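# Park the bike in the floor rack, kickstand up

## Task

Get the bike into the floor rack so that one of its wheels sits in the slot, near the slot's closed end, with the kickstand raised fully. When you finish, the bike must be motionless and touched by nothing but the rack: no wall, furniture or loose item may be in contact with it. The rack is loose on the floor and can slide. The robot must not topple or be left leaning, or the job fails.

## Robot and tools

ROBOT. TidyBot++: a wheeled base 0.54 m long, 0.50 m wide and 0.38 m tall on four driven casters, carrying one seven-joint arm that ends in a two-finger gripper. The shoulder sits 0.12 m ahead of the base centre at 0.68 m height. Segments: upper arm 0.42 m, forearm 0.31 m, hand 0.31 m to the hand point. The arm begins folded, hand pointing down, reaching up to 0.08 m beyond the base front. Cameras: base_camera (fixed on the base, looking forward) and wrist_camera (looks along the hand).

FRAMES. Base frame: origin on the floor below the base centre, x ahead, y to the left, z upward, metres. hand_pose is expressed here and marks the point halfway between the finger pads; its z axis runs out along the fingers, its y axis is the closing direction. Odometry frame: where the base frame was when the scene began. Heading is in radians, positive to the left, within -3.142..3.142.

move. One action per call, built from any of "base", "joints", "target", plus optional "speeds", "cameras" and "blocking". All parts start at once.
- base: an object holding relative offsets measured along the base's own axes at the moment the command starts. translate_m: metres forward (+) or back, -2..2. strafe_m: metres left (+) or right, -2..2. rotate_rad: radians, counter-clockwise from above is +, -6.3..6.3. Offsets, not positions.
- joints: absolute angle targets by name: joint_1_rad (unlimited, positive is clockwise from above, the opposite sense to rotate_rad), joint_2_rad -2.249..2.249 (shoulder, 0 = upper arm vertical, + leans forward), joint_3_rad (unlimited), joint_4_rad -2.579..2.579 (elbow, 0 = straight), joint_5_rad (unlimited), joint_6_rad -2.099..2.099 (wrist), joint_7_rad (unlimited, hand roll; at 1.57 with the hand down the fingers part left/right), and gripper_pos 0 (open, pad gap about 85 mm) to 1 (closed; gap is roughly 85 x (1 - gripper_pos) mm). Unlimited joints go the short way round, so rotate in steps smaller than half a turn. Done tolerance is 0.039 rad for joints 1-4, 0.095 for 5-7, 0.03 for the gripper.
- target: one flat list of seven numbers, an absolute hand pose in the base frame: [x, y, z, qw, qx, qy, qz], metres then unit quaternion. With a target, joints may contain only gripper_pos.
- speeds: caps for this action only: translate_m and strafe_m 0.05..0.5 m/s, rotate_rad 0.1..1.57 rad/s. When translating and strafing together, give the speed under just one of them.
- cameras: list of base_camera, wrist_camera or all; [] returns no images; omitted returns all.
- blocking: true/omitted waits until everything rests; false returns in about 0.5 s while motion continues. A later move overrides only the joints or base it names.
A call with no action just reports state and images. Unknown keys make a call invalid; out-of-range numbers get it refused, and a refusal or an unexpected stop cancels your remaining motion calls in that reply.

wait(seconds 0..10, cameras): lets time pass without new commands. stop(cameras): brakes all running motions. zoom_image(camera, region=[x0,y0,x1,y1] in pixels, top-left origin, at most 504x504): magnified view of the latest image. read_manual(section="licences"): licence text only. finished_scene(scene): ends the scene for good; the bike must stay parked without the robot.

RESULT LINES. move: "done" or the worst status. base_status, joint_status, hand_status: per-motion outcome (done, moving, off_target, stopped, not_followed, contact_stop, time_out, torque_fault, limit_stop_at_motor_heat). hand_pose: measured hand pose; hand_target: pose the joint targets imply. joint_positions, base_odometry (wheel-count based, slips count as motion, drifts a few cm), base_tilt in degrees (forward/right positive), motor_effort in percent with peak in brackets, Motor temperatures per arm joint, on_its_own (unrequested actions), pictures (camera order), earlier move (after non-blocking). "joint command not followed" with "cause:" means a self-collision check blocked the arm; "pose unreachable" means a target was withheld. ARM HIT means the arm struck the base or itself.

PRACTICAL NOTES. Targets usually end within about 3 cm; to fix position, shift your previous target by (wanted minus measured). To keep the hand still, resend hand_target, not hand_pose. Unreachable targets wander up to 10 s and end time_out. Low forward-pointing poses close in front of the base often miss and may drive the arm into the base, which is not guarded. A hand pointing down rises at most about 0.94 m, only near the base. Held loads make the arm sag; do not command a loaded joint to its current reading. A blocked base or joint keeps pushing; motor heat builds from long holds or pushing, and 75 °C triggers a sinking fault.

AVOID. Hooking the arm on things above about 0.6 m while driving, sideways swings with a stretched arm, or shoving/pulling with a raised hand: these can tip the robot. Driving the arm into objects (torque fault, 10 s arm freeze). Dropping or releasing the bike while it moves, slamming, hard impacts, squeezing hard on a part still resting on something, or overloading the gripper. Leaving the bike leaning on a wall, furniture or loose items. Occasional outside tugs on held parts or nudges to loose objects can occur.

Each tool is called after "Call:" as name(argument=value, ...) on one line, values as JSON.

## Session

Call:
move(joints={"joint_6_rad": -0.3})

Scene clock: 1.23 s.
Motor temperatures (°C): [39 36 33 36 41 41 46]
move: done
base_odometry: x=+0.000 y=+0.000 heading=+0.000
base_tilt: forward=+0.0 right=+0.0
base_status: not commanded
joint_positions: joint_1_rad=+0.017 joint_2_rad=-0.314 joint_3_rad=+3.099 joint_4_rad=-2.517 joint_5_rad=-0.022 joint_6_rad=-0.367 joint_7_rad=+1.527 gripper_pos=+0.000
joint_status: all done
motor_effort: joint_1_rad=-1(1) joint_2_rad=-4(4) joint_3_rad=+2(3) joint_4_rad=+15(16) joint_5_rad=+0(1) joint_6_rad=+6(6) joint_7_rad=+0(0)
hand_pose: x=+0.4103 y=+0.0100 z=+0.6341 quat_wxyz=(-0.010, +0.959, -0.016, +0.282) (m; base frame)
hand_target: x=+0.4272 y=+0.0101 z=+0.6458 quat_wxyz=(-0.011, +0.949, -0.016, +0.313) (m; base frame)
hand_status: not commanded
pictures: base_camera, wrist_camera

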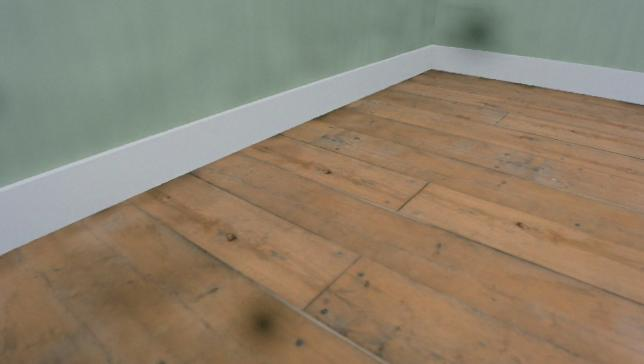

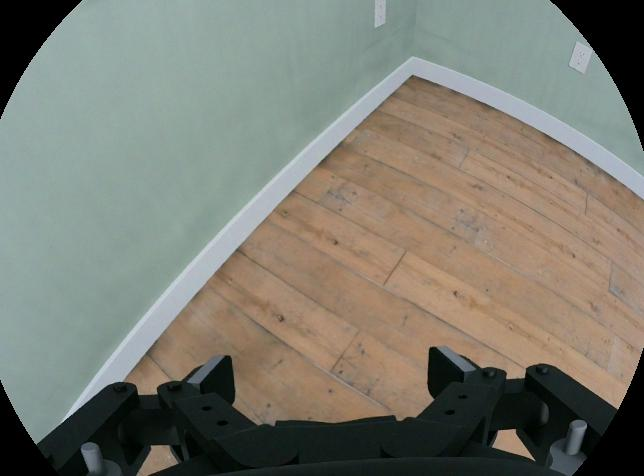

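Call:
move(base={"rotate_rad": -1.2}, joints={"joint_6_rad": 0.0})

Call:
move(base={"rotate_rad": -1.2})

Call:
move(base={"rotate_rad": -1.2})

Scene clock: 5.57 s.
Motor temperatures (°C): [39 36 33 36 41 41 46]
move: done
base_odometry: x=+0.000 y=+0.000 heading=-1.200
base_tilt: forward=-0.1 right=+0.1
base_status: done
joint_positions: joint_1_rad=+0.017 joint_2_rad=-0.314 joint_3_rad=+3.099 joint_4_rad=-2.513 joint_5_rad=-0.022 joint_6_rad=-0.063 joint_7_rad=+1.527 gripper_pos=+0.000
joint_status: all done
motor_effort: joint_1_rad=+0(2) joint_2_rad=-5(5) joint_3_rad=+2(3) joint_4_rad=+16(17) joint_5_rad=+0(1) joint_6_rad=+7(8) joint_7_rad=+0(0)
hand_pose: x=+0.4827 y=+0.0105 z=+0.6987 quat_wxyz=(-0.014, +0.905, -0.016, +0.426) (m; base frame)
hand_target: x=+0.4928 y=+0.0106 z=+0.7118 quat_wxyz=(-0.014, +0.892, -0.016, +0.452) (m; base frame)
hand_status: not commanded
pictures: base_camera, wrist_camera

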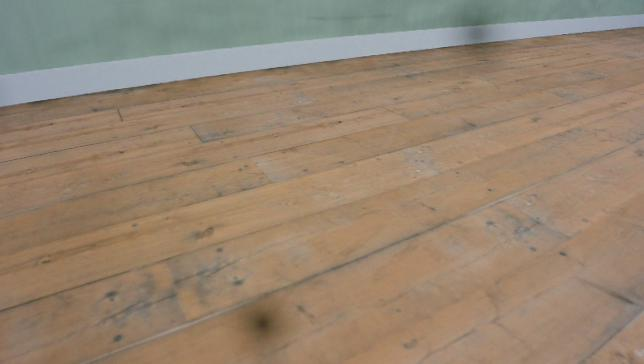

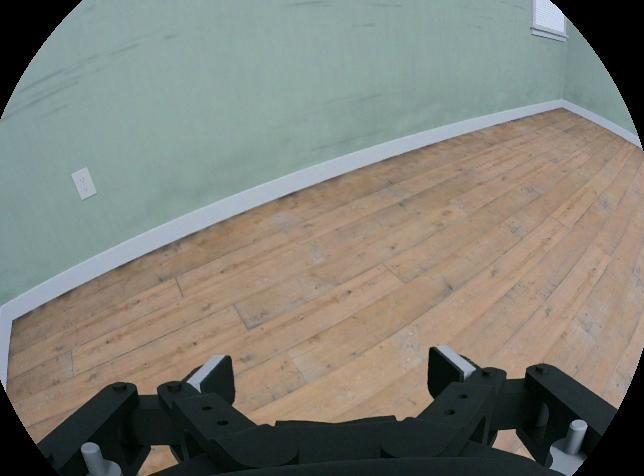

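Scene clock: 7.60 s.
Motor temperatures (°C): [39 36 33 36 41 41 46]
move: done
base_odometry: x=+0.000 y=+0.000 heading=-2.399
base_tilt: forward=+0.0 right=+0.0
base_status: done
joint_positions: joint_1_rad=+0.017 joint_2_rad=-0.314 joint_3_rad=+3.099 joint_4_rad=-2.513 joint_5_rad=-0.022 joint_6_rad=-0.063 joint_7_rad=+1.527 gripper_pos=+0.000
joint_status: not commanded
motor_effort: joint_1_rad=+0(2) joint_2_rad=-5(6) joint_3_rad=+2(3) joint_4_rad=+16(17) joint_5_rad=+0(1) joint_6_rad=+7(8) joint_7_rad=+0(0)
hand_pose: x=+0.4827 y=+0.0105 z=+0.6987 quat_wxyz=(-0.014, +0.905, -0.016, +0.426) (m; base frame)
hand_target: x=+0.4928 y=+0.0106 z=+0.7118 quat_wxyz=(-0.014, +0.892, -0.016, +0.452) (m; base frame)
hand_status: not commanded
pictures: base_camera, wrist_camera

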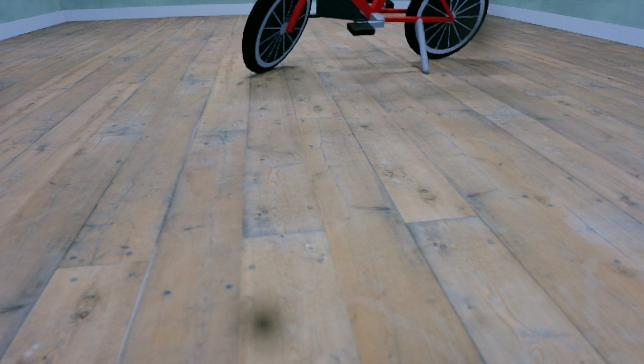

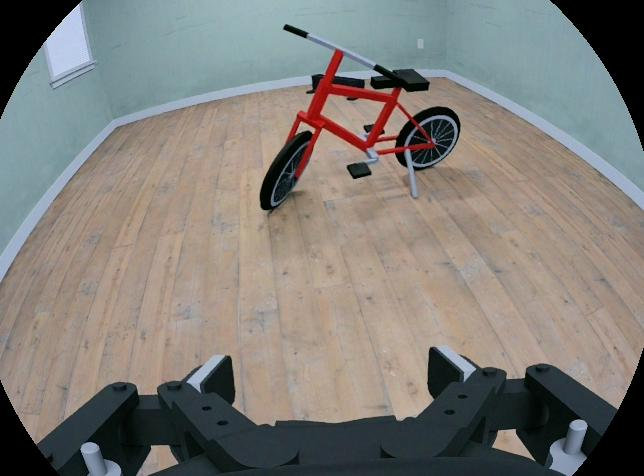

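Scene clock: 9.63 s.
Motor temperatures (°C): [39 36 33 36 41 41 46]
move: done
base_odometry: x=+0.000 y=+0.000 heading=+2.684
base_tilt: forward=+0.0 right=+0.0
base_status: done
joint_positions: joint_1_rad=+0.017 joint_2_rad=-0.314 joint_3_rad=+3.099 joint_4_rad=-2.513 joint_5_rad=-0.022 joint_6_rad=-0.063 joint_7_rad=+1.527 gripper_pos=+0.000
joint_status: not commanded
motor_effort: joint_1_rad=-1(2) joint_2_rad=-5(5) joint_3_rad=+1(3) joint_4_rad=+16(17) joint_5_rad=+0(1) joint_6_rad=+7(8) joint_7_rad=+0(0)
hand_pose: x=+0.4827 y=+0.0105 z=+0.6987 quat_wxyz=(-0.014, +0.905, -0.016, +0.426) (m; base frame)
hand_target: x=+0.4928 y=+0.0106 z=+0.7118 quat_wxyz=(-0.014, +0.892, -0.016, +0.452) (m; base frame)
hand_status: not commanded
pictures: base_camera, wrist_camera

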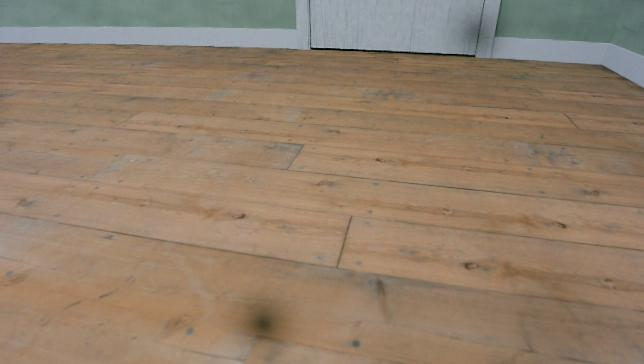

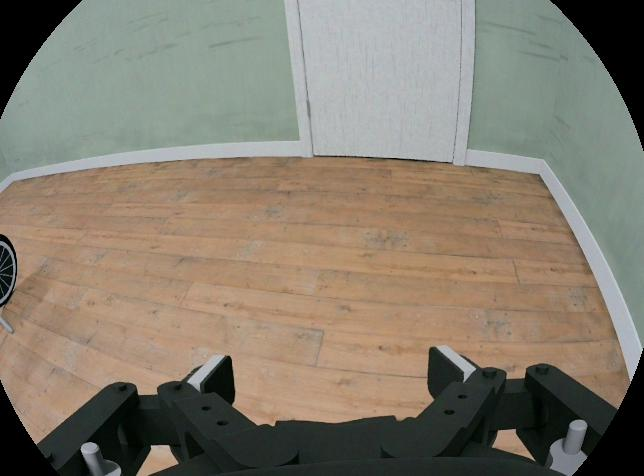

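Call:
move(base={"rotate_rad": 1.15}, joints={"joint_6_rad": 0.15})

Call:
zoom_image(camera="wrist_camera", region=[220, 60, 480, 300])

Scene clock: 14.77 s.
Motor temperatures (°C): [39 36 33 36 41 41 46]
move: done
base_odometry: x=+0.000 y=+0.000 heading=-2.449
base_tilt: forward=-0.1 right=+0.0
base_status: done
joint_positions: joint_1_rad=+0.017 joint_2_rad=-0.314 joint_3_rad=+3.099 joint_4_rad=-2.511 joint_5_rad=-0.022 joint_6_rad=+0.097 joint_7_rad=+1.527 gripper_pos=+0.000
joint_status: all done
motor_effort: joint_1_rad=-1(2) joint_2_rad=-5(6) joint_3_rad=+2(4) joint_4_rad=+17(18) joint_5_rad=+0(1) joint_6_rad=+8(9) joint_7_rad=+0(0)
hand_pose: x=+0.5117 y=+0.0108 z=+0.7402 quat_wxyz=(-0.016, +0.867, -0.015, +0.497) (m; base frame)
hand_target: x=+0.5175 y=+0.0107 z=+0.7513 quat_wxyz=(-0.016, +0.856, -0.015, +0.517) (m; base frame)
hand_status: not commanded
pictures: base_camera, wrist_camera

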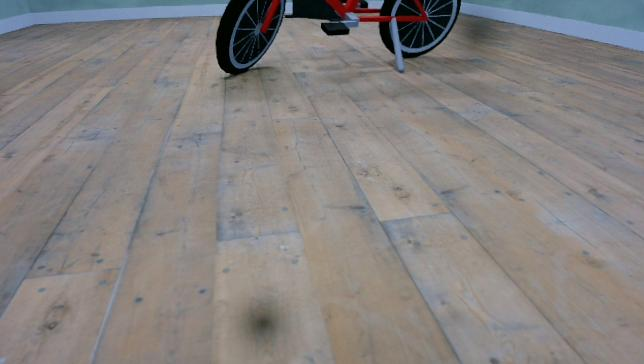

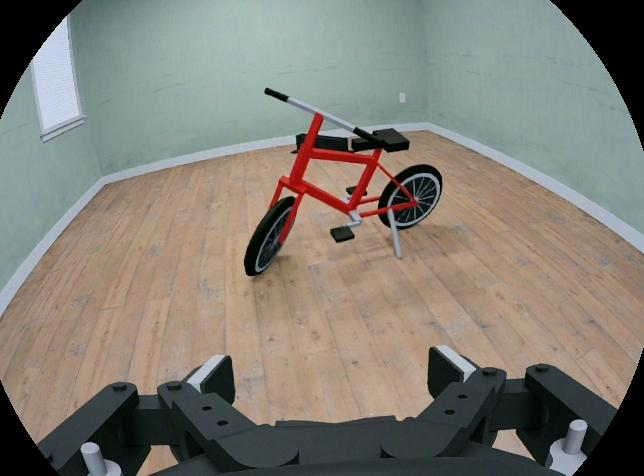

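Scaled by 1.938.

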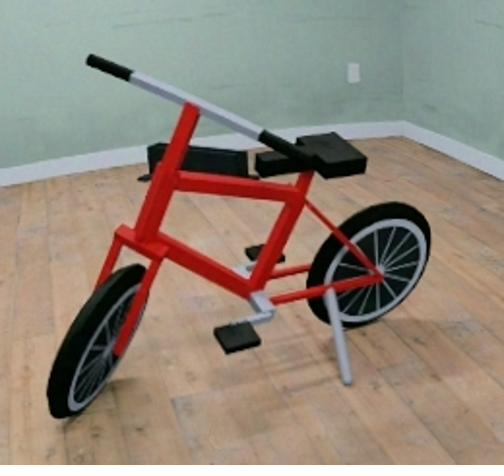

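Call:
move(base={"strafe_m": 0.7})

Call:
zoom_image(camera="wrist_camera", region=[220, 60, 520, 300])

Scene clock: 34.43 s.
Motor temperatures (°C): [39 36 33 36 41 41 46]
move: done
base_odometry: x=+0.447 y=-0.539 heading=-2.448
base_tilt: forward=-0.1 right=+0.0
base_status: done
joint_positions: joint_1_rad=+0.017 joint_2_rad=-0.314 joint_3_rad=+3.099 joint_4_rad=-2.511 joint_5_rad=-0.022 joint_6_rad=+0.097 joint_7_rad=+1.527 gripper_pos=+0.000
joint_status: not commanded
motor_effort: joint_1_rad=-1(2) joint_2_rad=-5(6) joint_3_rad=+2(3) joint_4_rad=+16(17) joint_5_rad=+0(1) joint_6_rad=+8(9) joint_7_rad=+0(0)
hand_pose: x=+0.5117 y=+0.0108 z=+0.7402 quat_wxyz=(-0.016, +0.867, -0.015, +0.497) (m; base frame)
hand_target: x=+0.5175 y=+0.0107 z=+0.7513 quat_wxyz=(-0.016, +0.856, -0.015, +0.517) (m; base frame)
hand_status: not commanded
pictures: base_camera, wrist_camera

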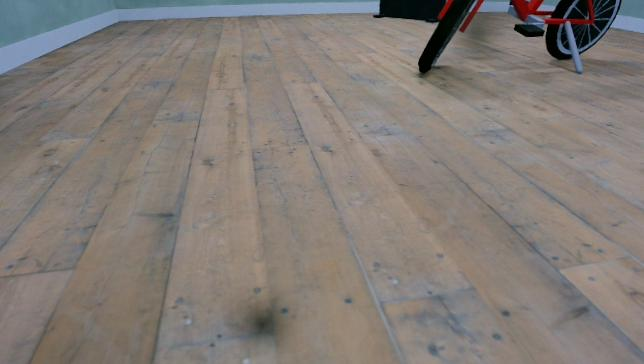

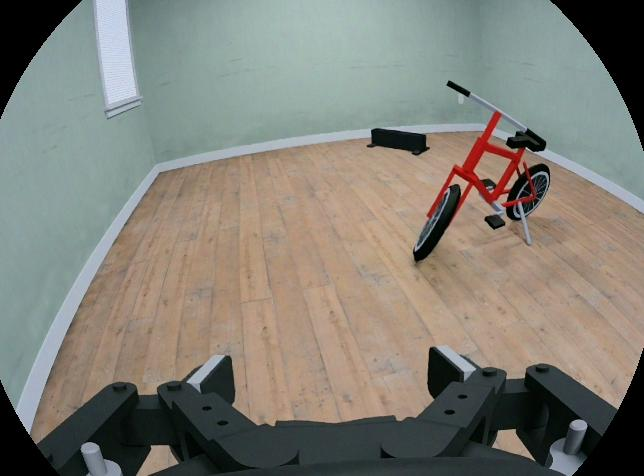

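Scaled by 1.680.

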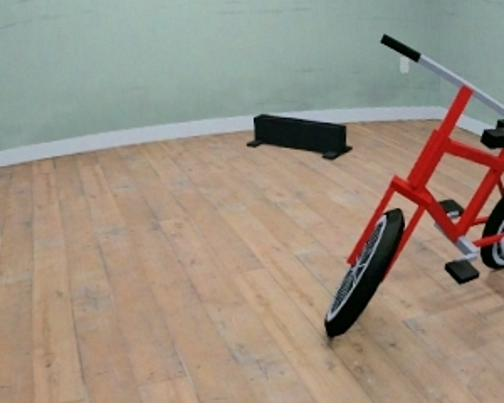

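Call:
move(base={"strafe_m": 0.1, "translate_m": 1.6})

Call:
zoom_image(camera="wrist_camera", region=[320, 100, 620, 340])

Scene clock: 46.87 s.
Motor temperatures (°C): [39 36 33 36 41 41 46]
move: done
base_odometry: x=-0.720 y=-1.639 heading=-2.448
base_tilt: forward=-0.2 right=+0.0
base_status: done
joint_positions: joint_1_rad=+0.017 joint_2_rad=-0.314 joint_3_rad=+3.099 joint_4_rad=-2.511 joint_5_rad=-0.022 joint_6_rad=+0.097 joint_7_rad=+1.527 gripper_pos=+0.000
joint_status: not commanded
motor_effort: joint_1_rad=-1(1) joint_2_rad=-5(7) joint_3_rad=+2(3) joint_4_rad=+17(18) joint_5_rad=+0(1) joint_6_rad=+8(9) joint_7_rad=+0(0)
hand_pose: x=+0.5117 y=+0.0108 z=+0.7400 quat_wxyz=(-0.016, +0.868, -0.015, +0.497) (m; base frame)
hand_target: x=+0.5175 y=+0.0107 z=+0.7513 quat_wxyz=(-0.016, +0.856, -0.015, +0.517) (m; base frame)
hand_status: not commanded
pictures: base_camera, wrist_camera

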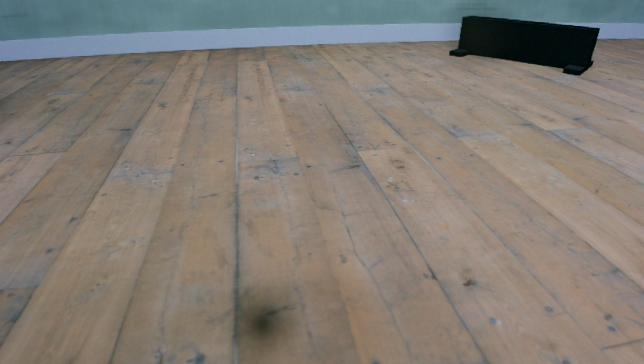

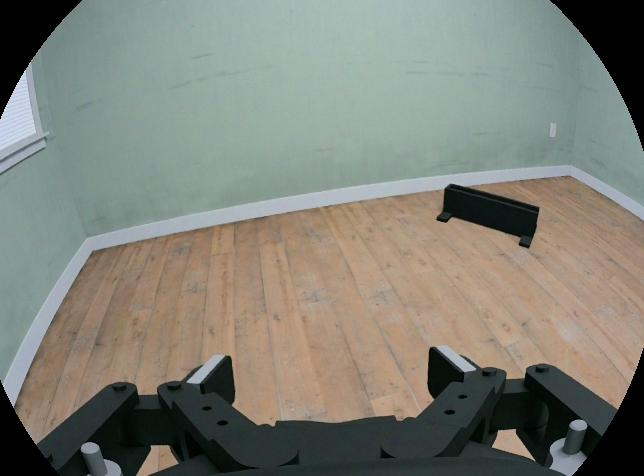

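Scaled by 1.680.

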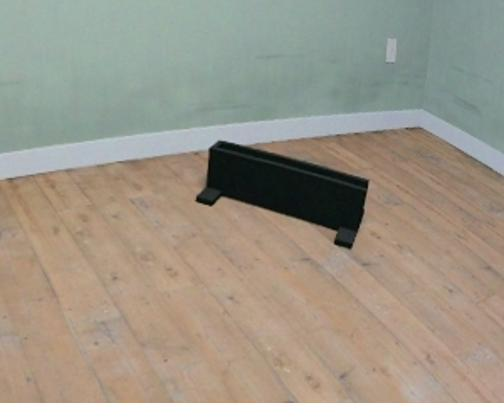

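Call:
zoom_image(camera="wrist_camera", region=[425, 170, 555, 260])

Call:
zoom_image(camera="base_camera", region=[430, 0, 620, 100])

Scaled by 3.877.

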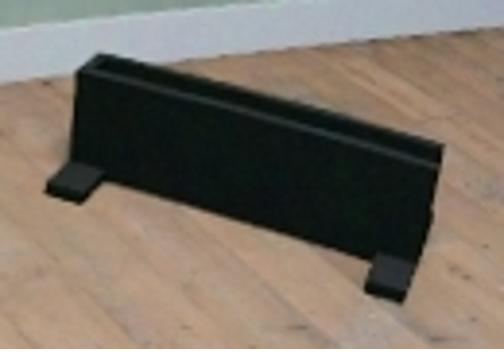

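Scaled by 2.653.

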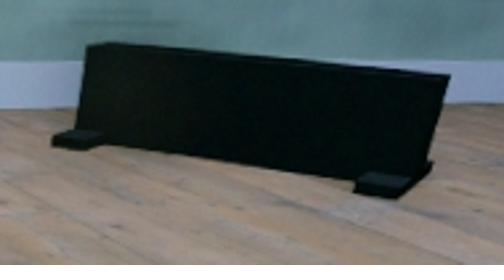

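Call:
move(base={"translate_m": 1.4, "strafe_m": -0.24, "rotate_rad": -0.69}, joints={"joint_6_rad": -0.5})

Call:
zoom_image(camera="wrist_camera", region=[150, 80, 500, 360])

Scene clock: 108.40 s.
Motor temperatures (°C): [39 36 33 36 41 41 46]
move: done
base_odometry: x=-1.950 y=-2.349 heading=-3.139
base_tilt: forward=+0.0 right=-0.1
base_status: done
joint_positions: joint_1_rad=+0.017 joint_2_rad=-0.315 joint_3_rad=+3.099 joint_4_rad=-2.512 joint_5_rad=-0.022 joint_6_rad=-0.441 joint_7_rad=+1.527 gripper_pos=+0.000
joint_status: all done
motor_effort: joint_1_rad=-1(1) joint_2_rad=-3(5) joint_3_rad=+2(4) joint_4_rad=+14(18) joint_5_rad=+0(1) joint_6_rad=+4(9) joint_7_rad=+0(0)
hand_pose: x=+0.3931 y=+0.0100 z=+0.6250 quat_wxyz=(-0.009, +0.968, -0.016, +0.249) (m; base frame)
hand_target: x=+0.3738 y=+0.0097 z=+0.6140 quat_wxyz=(-0.008, +0.976, -0.017, +0.217) (m; base frame)
hand_status: not commanded
pictures: base_camera, wrist_camera

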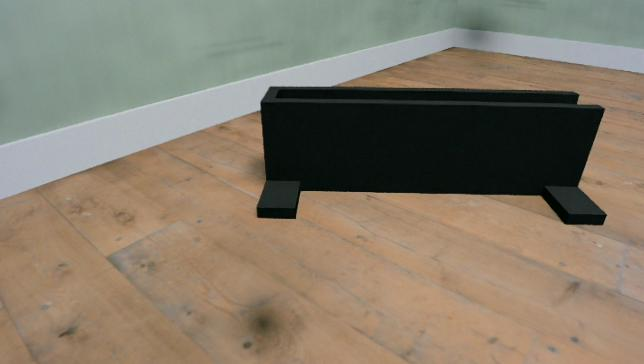

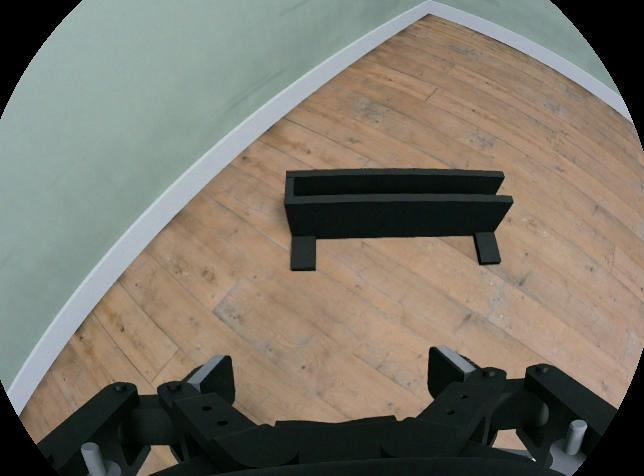

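Scaled by 1.440.

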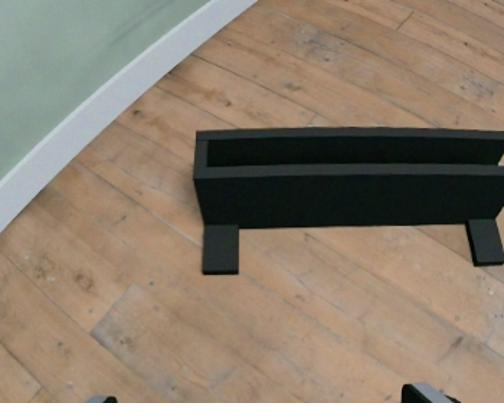

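Call:
move(base={"translate_m": 0.13, "strafe_m": 0.08}, cameras=[])

Call:
move(target=[0.71, 0.0, 0.35, 0, 1, 0, 0])

Scene clock: 118.40 s.
Motor temperatures (°C): [39 36 33 36 41 41 46]
move: done
base_odometry: x=-2.080 y=-2.429 heading=-3.139
base_tilt: forward=-0.1 right=+0.0
base_status: done
joint_positions: joint_1_rad=+0.017 joint_2_rad=-0.314 joint_3_rad=+3.099 joint_4_rad=-2.512 joint_5_rad=-0.022 joint_6_rad=-0.441 joint_7_rad=+1.527 gripper_pos=+0.000
joint_status: not commanded
motor_effort: joint_1_rad=-1(1) joint_2_rad=-3(5) joint_3_rad=+2(3) joint_4_rad=+14(16) joint_5_rad=+0(1) joint_6_rad=+5(6) joint_7_rad=+0(0)
hand_pose: x=+0.3930 y=+0.0100 z=+0.6246 quat_wxyz=(-0.009, +0.968, -0.016, +0.249) (m; base frame)
hand_target: x=+0.3738 y=+0.0097 z=+0.6140 quat_wxyz=(-0.008, +0.976, -0.017, +0.217) (m; base frame)
hand_status: not commanded
pictures: none
No camera images: "cameras" was empty.

Scene clock: 121.03 s.
Motor temperatures (°C): [39 36 33 36 41 41 46]
move: off_target
base_odometry: x=-2.080 y=-2.429 heading=-3.139
base_tilt: forward=+0.0 right=+0.0
base_status: not commanded
joint_positions: joint_1_rad=+0.004 joint_2_rad=+1.066 joint_3_rad=+3.141 joint_4_rad=-1.314 joint_5_rad=-0.022 joint_6_rad=-0.709 joint_7_rad=+1.527 gripper_pos=+0.000
joint_status: not commanded
motor_effort: joint_1_rad=+0(1) joint_2_rad=-42(44) joint_3_rad=+1(3) joint_4_rad=+11(16) joint_5_rad=+0(1) joint_6_rad=+1(5) joint_7_rad=+0(0)
hand_pose: x=+0.7205 y=+0.0031 z=+0.3470 quat_wxyz=(-0.008, +0.999, -0.032, +0.026) (m; base frame)
hand_target: x=+0.7100 y=+0.0000 z=+0.3500 quat_wxyz=(+0.000, +1.000, +0.000, +0.000) (m; base frame)
hand_status: off_target (0.011 m and 4.8 deg from the pose sent, 0.419 m and 28.9 deg at the start)
pictures: base_camera, wrist_camera

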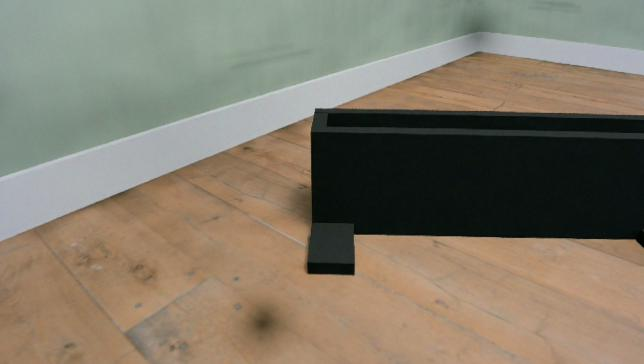

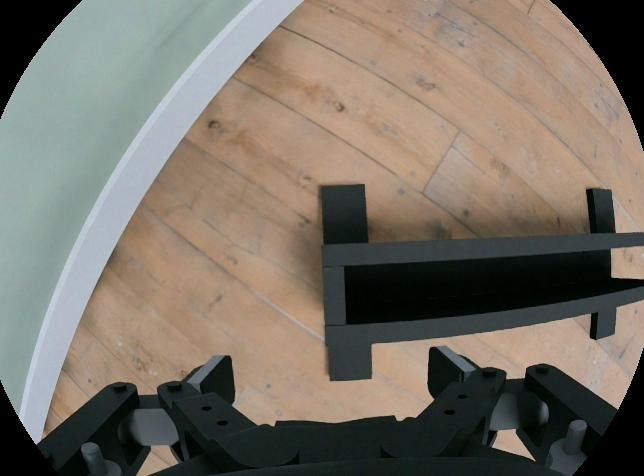

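Call:
move(target=[0.733, -0.021, 0.22, 0, 1, 0, 0])

Scene clock: 131.10 s.
Motor temperatures (°C): [39 36 33 36 41 41 46]
move: off_target
base_odometry: x=-2.080 y=-2.429 heading=-3.139
base_tilt: forward=-0.1 right=+0.0
base_status: not commanded
joint_positions: joint_1_rad=+0.020 joint_2_rad=+1.366 joint_3_rad=+3.141 joint_4_rad=-1.106 joint_5_rad=-0.022 joint_6_rad=-0.711 joint_7_rad=+1.544 gripper_pos=+0.000
joint_status: not commanded
motor_effort: joint_1_rad=-1(1) joint_2_rad=-45(49) joint_3_rad=+1(2) joint_4_rad=+9(11) joint_5_rad=+0(1) joint_6_rad=+0(2) joint_7_rad=+0(0)
hand_pose: x=+0.7132 y=-0.0061 z=+0.2098 quat_wxyz=(-0.007, +0.999, -0.032, -0.021) (m; base frame)
hand_target: x=+0.7330 y=-0.0210 z=+0.2200 quat_wxyz=(+0.000, +1.000, +0.000, +0.000) (m; base frame)
hand_status: off_target (0.027 m and 4.4 deg from the pose sent, 0.130 m and 4.8 deg at the start)
pictures: base_camera, wrist_camera

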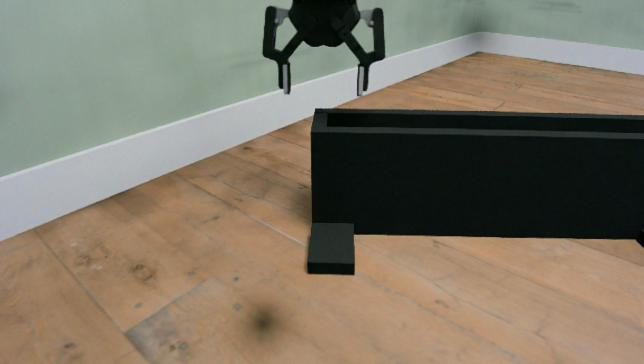

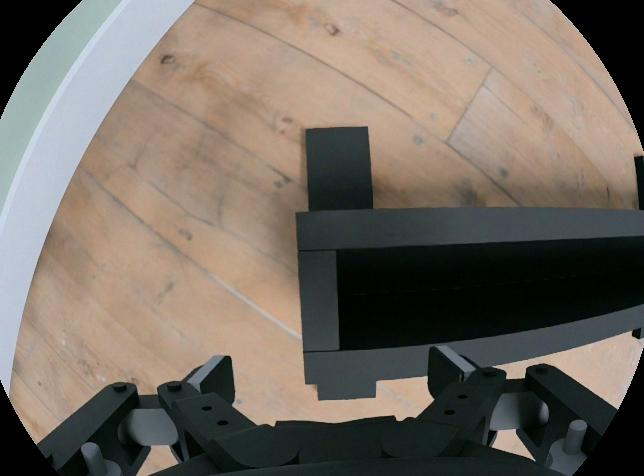

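Call:
move(target=[0.759, -0.018, 0.195, 0, 1, 0, 0])

Call:
zoom_image(camera="base_camera", region=[240, 0, 440, 200])

Scene clock: 137.83 s.
Motor temperatures (°C): [39 36 33 36 41 41 46]
move: off_target
base_odometry: x=-2.080 y=-2.429 heading=-3.139
base_tilt: forward=+0.0 right=-0.1
base_status: not commanded
joint_positions: joint_1_rad=+0.020 joint_2_rad=+1.451 joint_3_rad=+3.144 joint_4_rad=-0.922 joint_5_rad=-0.022 joint_6_rad=-0.716 joint_7_rad=+1.545 gripper_pos=+0.000
joint_status: not commanded
motor_effort: joint_1_rad=-1(1) joint_2_rad=-46(48) joint_3_rad=+1(2) joint_4_rad=+10(11) joint_5_rad=+0(0) joint_6_rad=+0(2) joint_7_rad=+0(0)
hand_pose: x=+0.7715 y=-0.0085 z=+0.1953 quat_wxyz=(-0.006, +0.999, -0.031, +0.026) (m; base frame)
hand_target: x=+0.7590 y=-0.0180 z=+0.1950 quat_wxyz=(+0.000, +1.000, +0.000, +0.000) (m; base frame)
hand_status: off_target (0.016 m and 4.7 deg from the pose sent, 0.050 m and 4.4 deg at the start)
pictures: base_camera, wrist_camera

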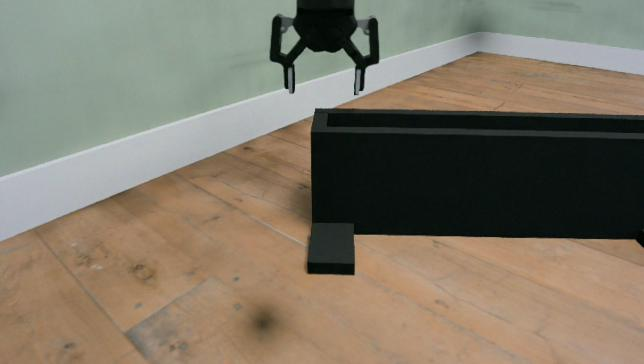

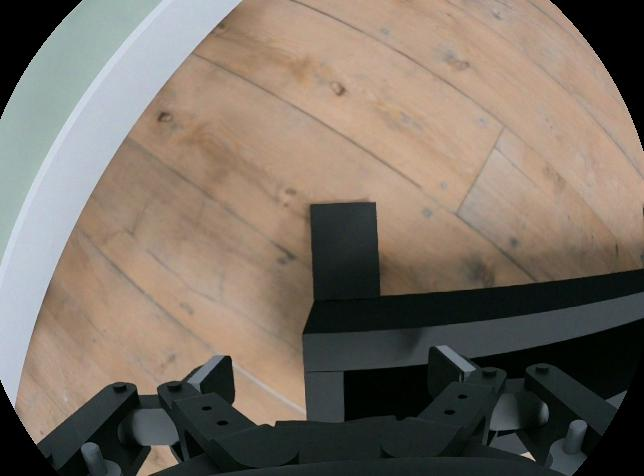

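Scaled by 2.520.

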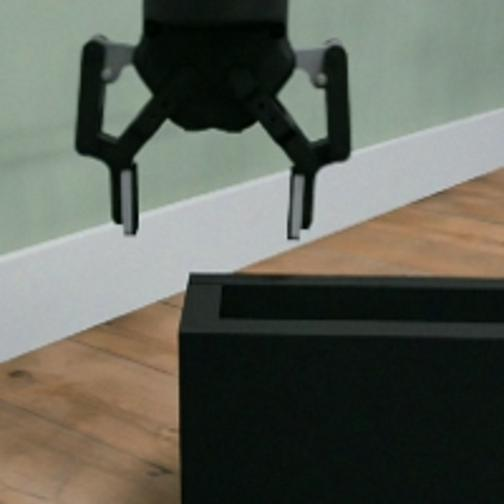

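Call:
move(target=[0.735, -0.02, 0.195, 0, 1, 0, 0])

Scene clock: 142.60 s.
Motor temperatures (°C): [39 36 33 36 41 41 46]
move: off_target
base_odometry: x=-2.080 y=-2.429 heading=-3.139
base_tilt: forward=-0.1 right=+0.1
base_status: not commanded
joint_positions: joint_1_rad=+0.020 joint_2_rad=+1.437 joint_3_rad=+3.144 joint_4_rad=-1.016 joint_5_rad=-0.022 joint_6_rad=-0.716 joint_7_rad=+1.545 gripper_pos=+0.000
joint_status: not commanded
motor_effort: joint_1_rad=-1(1) joint_2_rad=-45(47) joint_3_rad=+0(1) joint_4_rad=+9(11) joint_5_rad=+0(1) joint_6_rad=+0(2) joint_7_rad=+0(0)
hand_pose: x=+0.7272 y=-0.0076 z=+0.1842 quat_wxyz=(-0.006, +0.999, -0.032, -0.014) (m; base frame)
hand_target: x=+0.7350 y=-0.0200 z=+0.1950 quat_wxyz=(+0.000, +1.000, +0.000, +0.000) (m; base frame)
hand_status: off_target (0.018 m and 4.0 deg from the pose sent, 0.038 m and 4.7 deg at the start)
pictures: base_camera, wrist_camera

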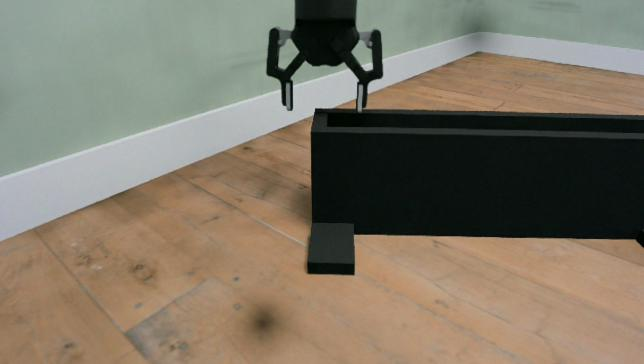

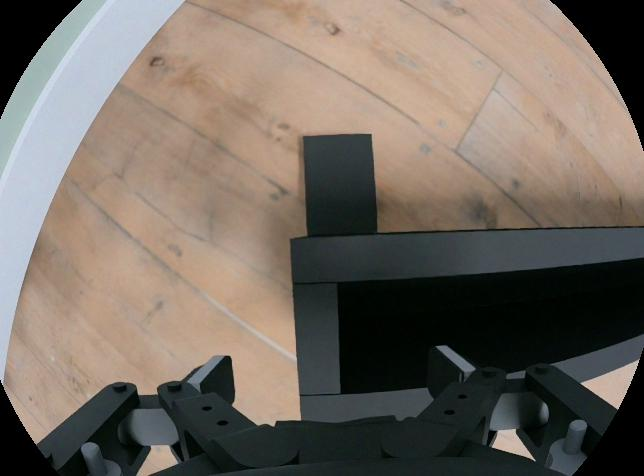

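Call:
move(target=[0.743, -0.02, 0.15, 0, 1, 0, 0])

Call:
zoom_image(camera="base_camera", region=[240, 0, 440, 200])

Scene clock: 147.40 s.
Motor temperatures (°C): [39 37 33 36 41 41 46]
move: off_target
base_odometry: x=-2.080 y=-2.429 heading=-3.139
base_tilt: forward=+0.0 right=+0.0
base_status: not commanded
joint_positions: joint_1_rad=+0.020 joint_2_rad=+1.526 joint_3_rad=+3.144 joint_4_rad=-0.930 joint_5_rad=-0.022 joint_6_rad=-0.716 joint_7_rad=+1.545 gripper_pos=+0.000
joint_status: not commanded
motor_effort: joint_1_rad=-1(1) joint_2_rad=-45(48) joint_3_rad=+0(1) joint_4_rad=+9(10) joint_5_rad=+0(1) joint_6_rad=+0(1) joint_7_rad=+0(0)
hand_pose: x=+0.7289 y=-0.0076 z=+0.1462 quat_wxyz=(-0.006, +0.999, -0.031, -0.015) (m; base frame)
hand_target: x=+0.7430 y=-0.0200 z=+0.1500 quat_wxyz=(+0.000, +1.000, +0.000, +0.000) (m; base frame)
hand_status: off_target (0.019 m and 4.1 deg from the pose sent, 0.040 m and 4.0 deg at the start)
pictures: base_camera, wrist_camera

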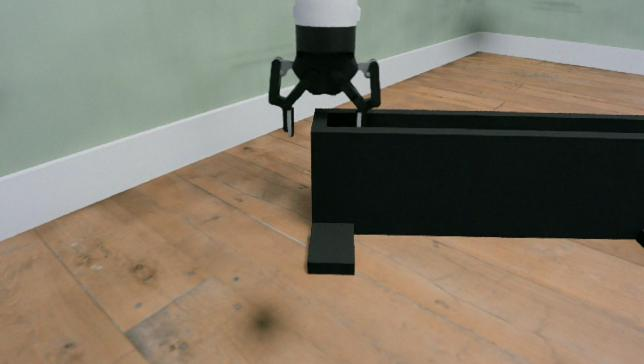

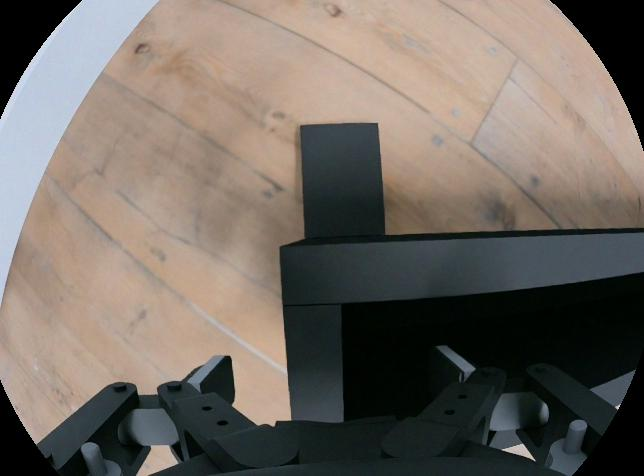

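Scaled by 2.520.

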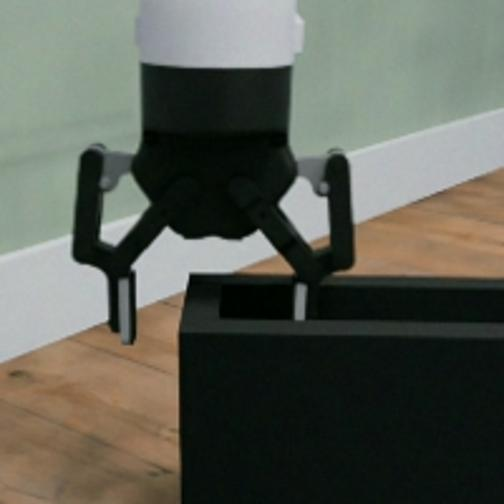

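Call:
move(target=[0.75, -0.013, 0.115, 0, 1, 0, 0])

Call:
move(joints={"gripper_pos": 0.85})

Scene clock: 153.10 s.
Motor temperatures (°C): [39 37 33 36 41 41 46]
move: off_target
base_odometry: x=-2.080 y=-2.429 heading=-3.139
base_tilt: forward=+0.0 right=+0.1
base_status: not commanded
joint_positions: joint_1_rad=+0.020 joint_2_rad=+1.622 joint_3_rad=+3.146 joint_4_rad=-0.806 joint_5_rad=-0.022 joint_6_rad=-0.716 joint_7_rad=+1.545 gripper_pos=+0.000
joint_status: not commanded
motor_effort: joint_1_rad=+0(1) joint_2_rad=-46(48) joint_3_rad=+1(2) joint_4_rad=+9(11) joint_5_rad=+0(1) joint_6_rad=+0(2) joint_7_rad=+0(0)
hand_pose: x=+0.7446 y=-0.0088 z=+0.1117 quat_wxyz=(-0.005, +1.000, -0.031, -0.001) (m; base frame)
hand_target: x=+0.7500 y=-0.0130 z=+0.1150 quat_wxyz=(+0.000, +1.000, +0.000, +0.000) (m; base frame)
hand_status: off_target (0.008 m and 3.6 deg from the pose sent, 0.038 m and 4.1 deg at the start)
pictures: base_camera, wrist_camera

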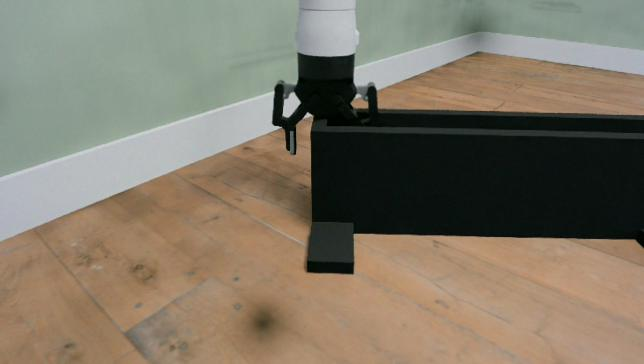

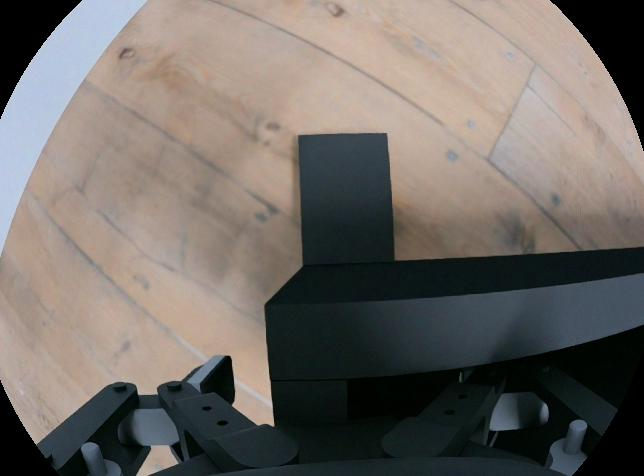

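Scene clock: 154.13 s.
Motor temperatures (°C): [39 37 33 36 41 41 46]
move: off_target
base_odometry: x=-2.080 y=-2.429 heading=-3.139
base_tilt: forward=+0.0 right=+0.0
base_status: not commanded
joint_positions: joint_1_rad=+0.011 joint_2_rad=+1.621 joint_3_rad=+3.156 joint_4_rad=-0.805 joint_5_rad=-0.022 joint_6_rad=-0.716 joint_7_rad=+1.545 gripper_pos=+0.795
joint_status: gripper_pos off_target (ended at +0.795, target +0.850)
motor_effort: joint_1_rad=+0(3) joint_2_rad=-45(46) joint_3_rad=+1(3) joint_4_rad=+10(11) joint_5_rad=+1(4) joint_6_rad=+3(4) joint_7_rad=+1(2)
hand_pose: x=+0.7450 y=-0.0086 z=+0.1119 quat_wxyz=(+0.000, +1.000, -0.026, -0.001) (m; base frame)
hand_target: x=+0.7500 y=-0.0130 z=+0.1150 quat_wxyz=(+0.000, +1.000, +0.000, +0.000) (m; base frame)
hand_status: not commanded
pictures: base_camera, wrist_camera

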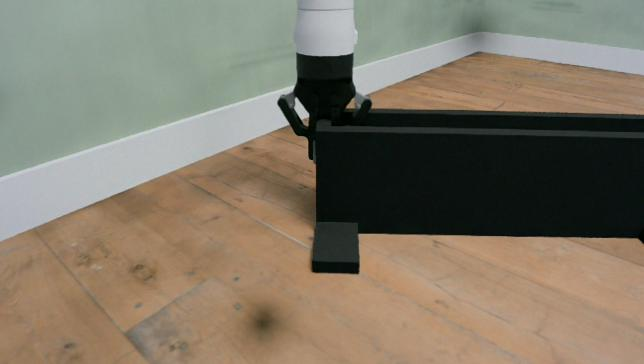

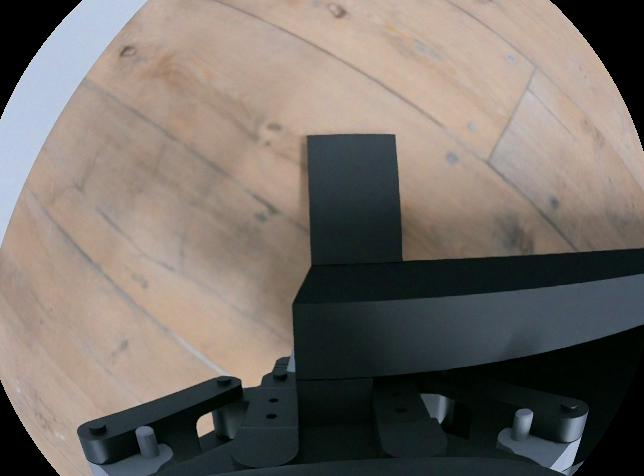

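Call:
move(base={"translate_m": -0.25}, speeds={"translate_m": 0.1})

Scene clock: 159.20 s.
Motor temperatures (°C): [39 37 33 36 41 41 46]
move: done
base_odometry: x=-1.829 y=-2.429 heading=-3.139
base_tilt: forward=-0.1 right=+0.1
base_status: done
joint_positions: joint_1_rad=+0.011 joint_2_rad=+1.623 joint_3_rad=+3.156 joint_4_rad=-0.800 joint_5_rad=-0.022 joint_6_rad=-0.717 joint_7_rad=+1.553 gripper_pos=+0.795
joint_status: not commanded
motor_effort: joint_1_rad=-1(2) joint_2_rad=-46(49) joint_3_rad=+0(2) joint_4_rad=+12(12) joint_5_rad=-1(2) joint_6_rad=+5(6) joint_7_rad=-1(2)
hand_pose: x=+0.7465 y=-0.0085 z=+0.1117 quat_wxyz=(+0.000, +1.000, -0.022, +0.001) (m; base frame)
hand_target: x=+0.7500 y=-0.0130 z=+0.1150 quat_wxyz=(+0.000, +1.000, +0.000, +0.000) (m; base frame)
hand_status: not commanded
pictures: base_camera, wrist_camera

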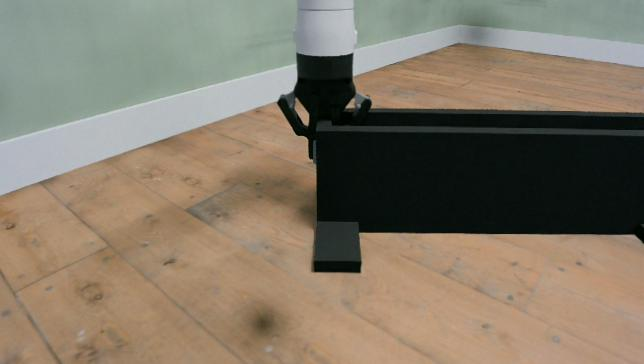

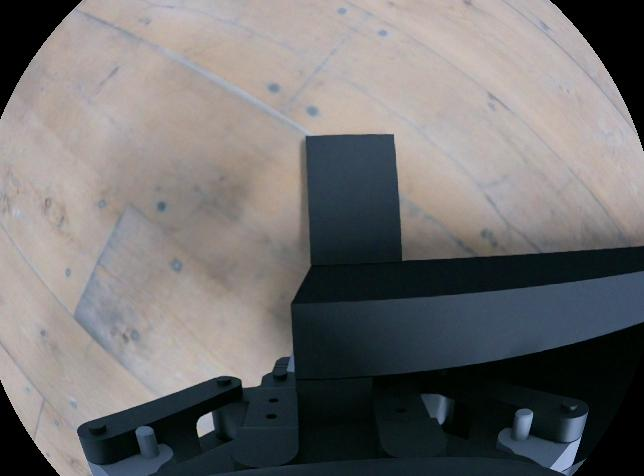

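Call:
move(base={"translate_m": -0.48, "strafe_m": -0.23, "rotate_rad": 1.02}, speeds={"translate_m": 0.2, "rotate_rad": 0.35})

Scene clock: 182.20 s.
Motor temperatures (°C): [39 38 33 36 41 41 46]
move: done
base_odometry: x=-1.350 y=-2.197 heading=-2.118
base_tilt: forward=-0.1 right=+0.0
base_status: done
joint_positions: joint_1_rad=+0.003 joint_2_rad=+1.624 joint_3_rad=+3.158 joint_4_rad=-0.796 joint_5_rad=-0.022 joint_6_rad=-0.719 joint_7_rad=+1.553 gripper_pos=+0.795
joint_status: not commanded
motor_effort: joint_1_rad=+1(7) joint_2_rad=-45(48) joint_3_rad=+4(5) joint_4_rad=+11(13) joint_5_rad=+2(3) joint_6_rad=+4(7) joint_7_rad=-1(2)
hand_pose: x=+0.7475 y=-0.0049 z=+0.1118 quat_wxyz=(+0.001, +1.000, -0.018, +0.001) (m; base frame)
hand_target: x=+0.7500 y=-0.0130 z=+0.1150 quat_wxyz=(+0.000, +1.000, +0.000, +0.000) (m; base frame)
hand_status: not commanded
pictures: base_camera, wrist_camera

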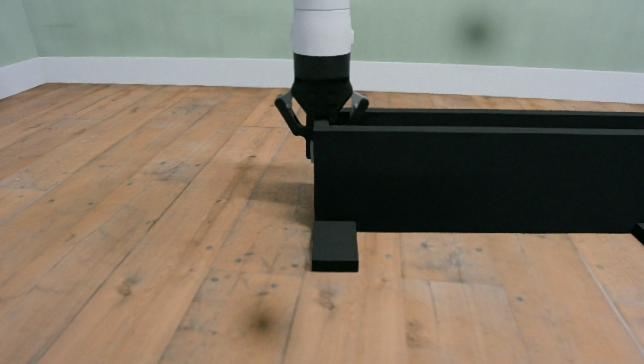

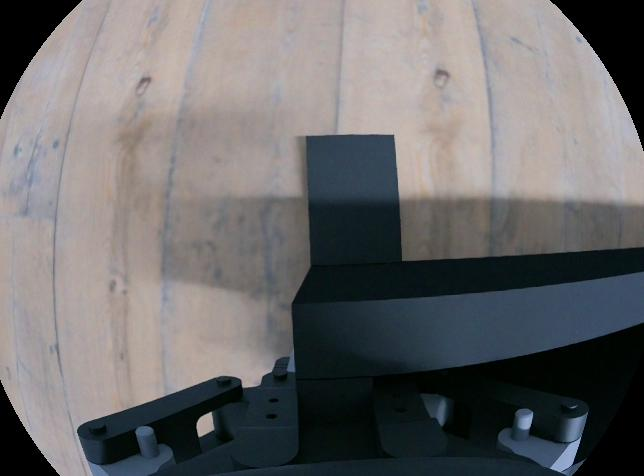

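Call:
move(base={"strafe_m": 0.66}, speeds={"strafe_m": 0.25})

Call:
move(base={"translate_m": -1.1}, speeds={"translate_m": 0.25})

Scene clock: 197.20 s.
Motor temperatures (°C): [39 38 33 36 41 41 46]
move: done
base_odometry: x=-0.786 y=-2.541 heading=-2.118
base_tilt: forward=-0.2 right=+0.0
base_status: done
joint_positions: joint_1_rad=+0.013 joint_2_rad=+1.624 joint_3_rad=+3.159 joint_4_rad=-0.796 joint_5_rad=-0.022 joint_6_rad=-0.719 joint_7_rad=+1.557 gripper_pos=+0.795
joint_status: not commanded
motor_effort: joint_1_rad=-1(9) joint_2_rad=-44(46) joint_3_rad=+3(5) joint_4_rad=+11(12) joint_5_rad=+3(4) joint_6_rad=+5(6) joint_7_rad=-1(2)
hand_pose: x=+0.7474 y=-0.0121 z=+0.1118 quat_wxyz=(+0.002, +1.000, -0.021, +0.001) (m; base frame)
hand_target: x=+0.7500 y=-0.0130 z=+0.1150 quat_wxyz=(+0.000, +1.000, +0.000, +0.000) (m; base frame)
hand_status: not commanded
pictures: base_camera, wrist_camera

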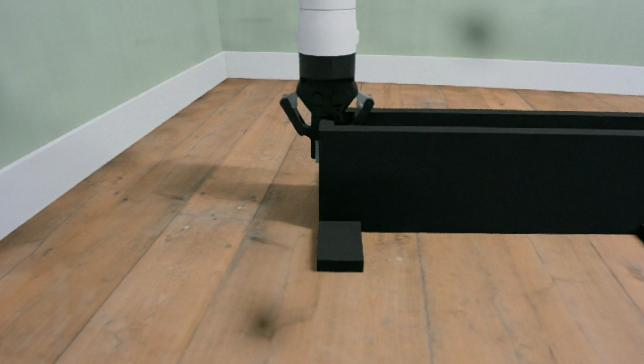

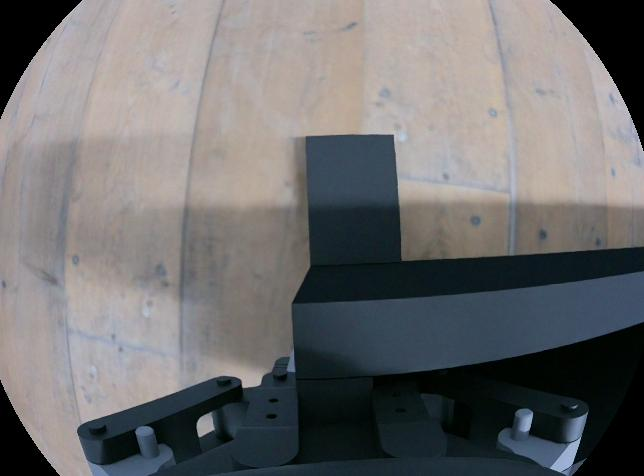

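Scene clock: 202.40 s.
Motor temperatures (°C): [39 38 33 36 41 41 46]
move: done
base_odometry: x=-0.214 y=-1.601 heading=-2.117
base_tilt: forward=-0.1 right=+0.0
base_status: done
joint_positions: joint_1_rad=+0.012 joint_2_rad=+1.625 joint_3_rad=+3.159 joint_4_rad=-0.792 joint_5_rad=-0.022 joint_6_rad=-0.720 joint_7_rad=+1.557 gripper_pos=+0.795
joint_status: not commanded
motor_effort: joint_1_rad=+0(3) joint_2_rad=-45(49) joint_3_rad=+3(5) joint_4_rad=+9(12) joint_5_rad=+2(3) joint_6_rad=+4(6) joint_7_rad=-1(2)
hand_pose: x=+0.7488 y=-0.0115 z=+0.1120 quat_wxyz=(+0.002, +1.000, -0.021, +0.002) (m; base frame)
hand_target: x=+0.7500 y=-0.0130 z=+0.1150 quat_wxyz=(+0.000, +1.000, +0.000, +0.000) (m; base frame)
hand_status: not commanded
pictures: base_camera, wrist_camera

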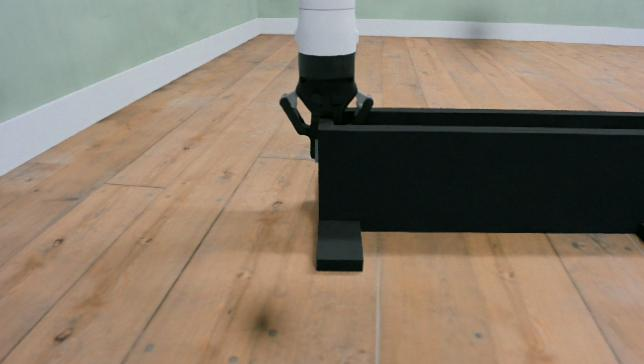

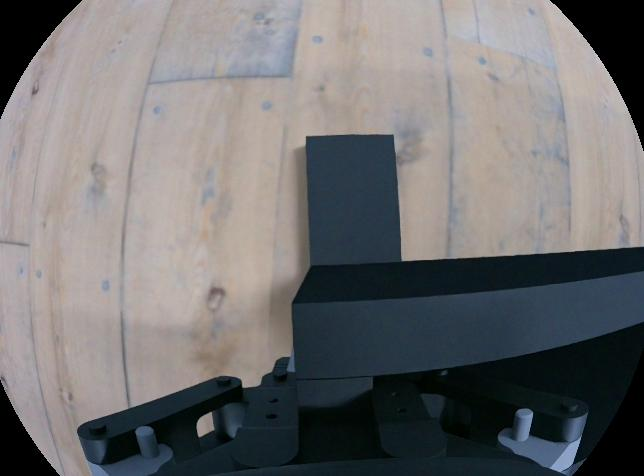

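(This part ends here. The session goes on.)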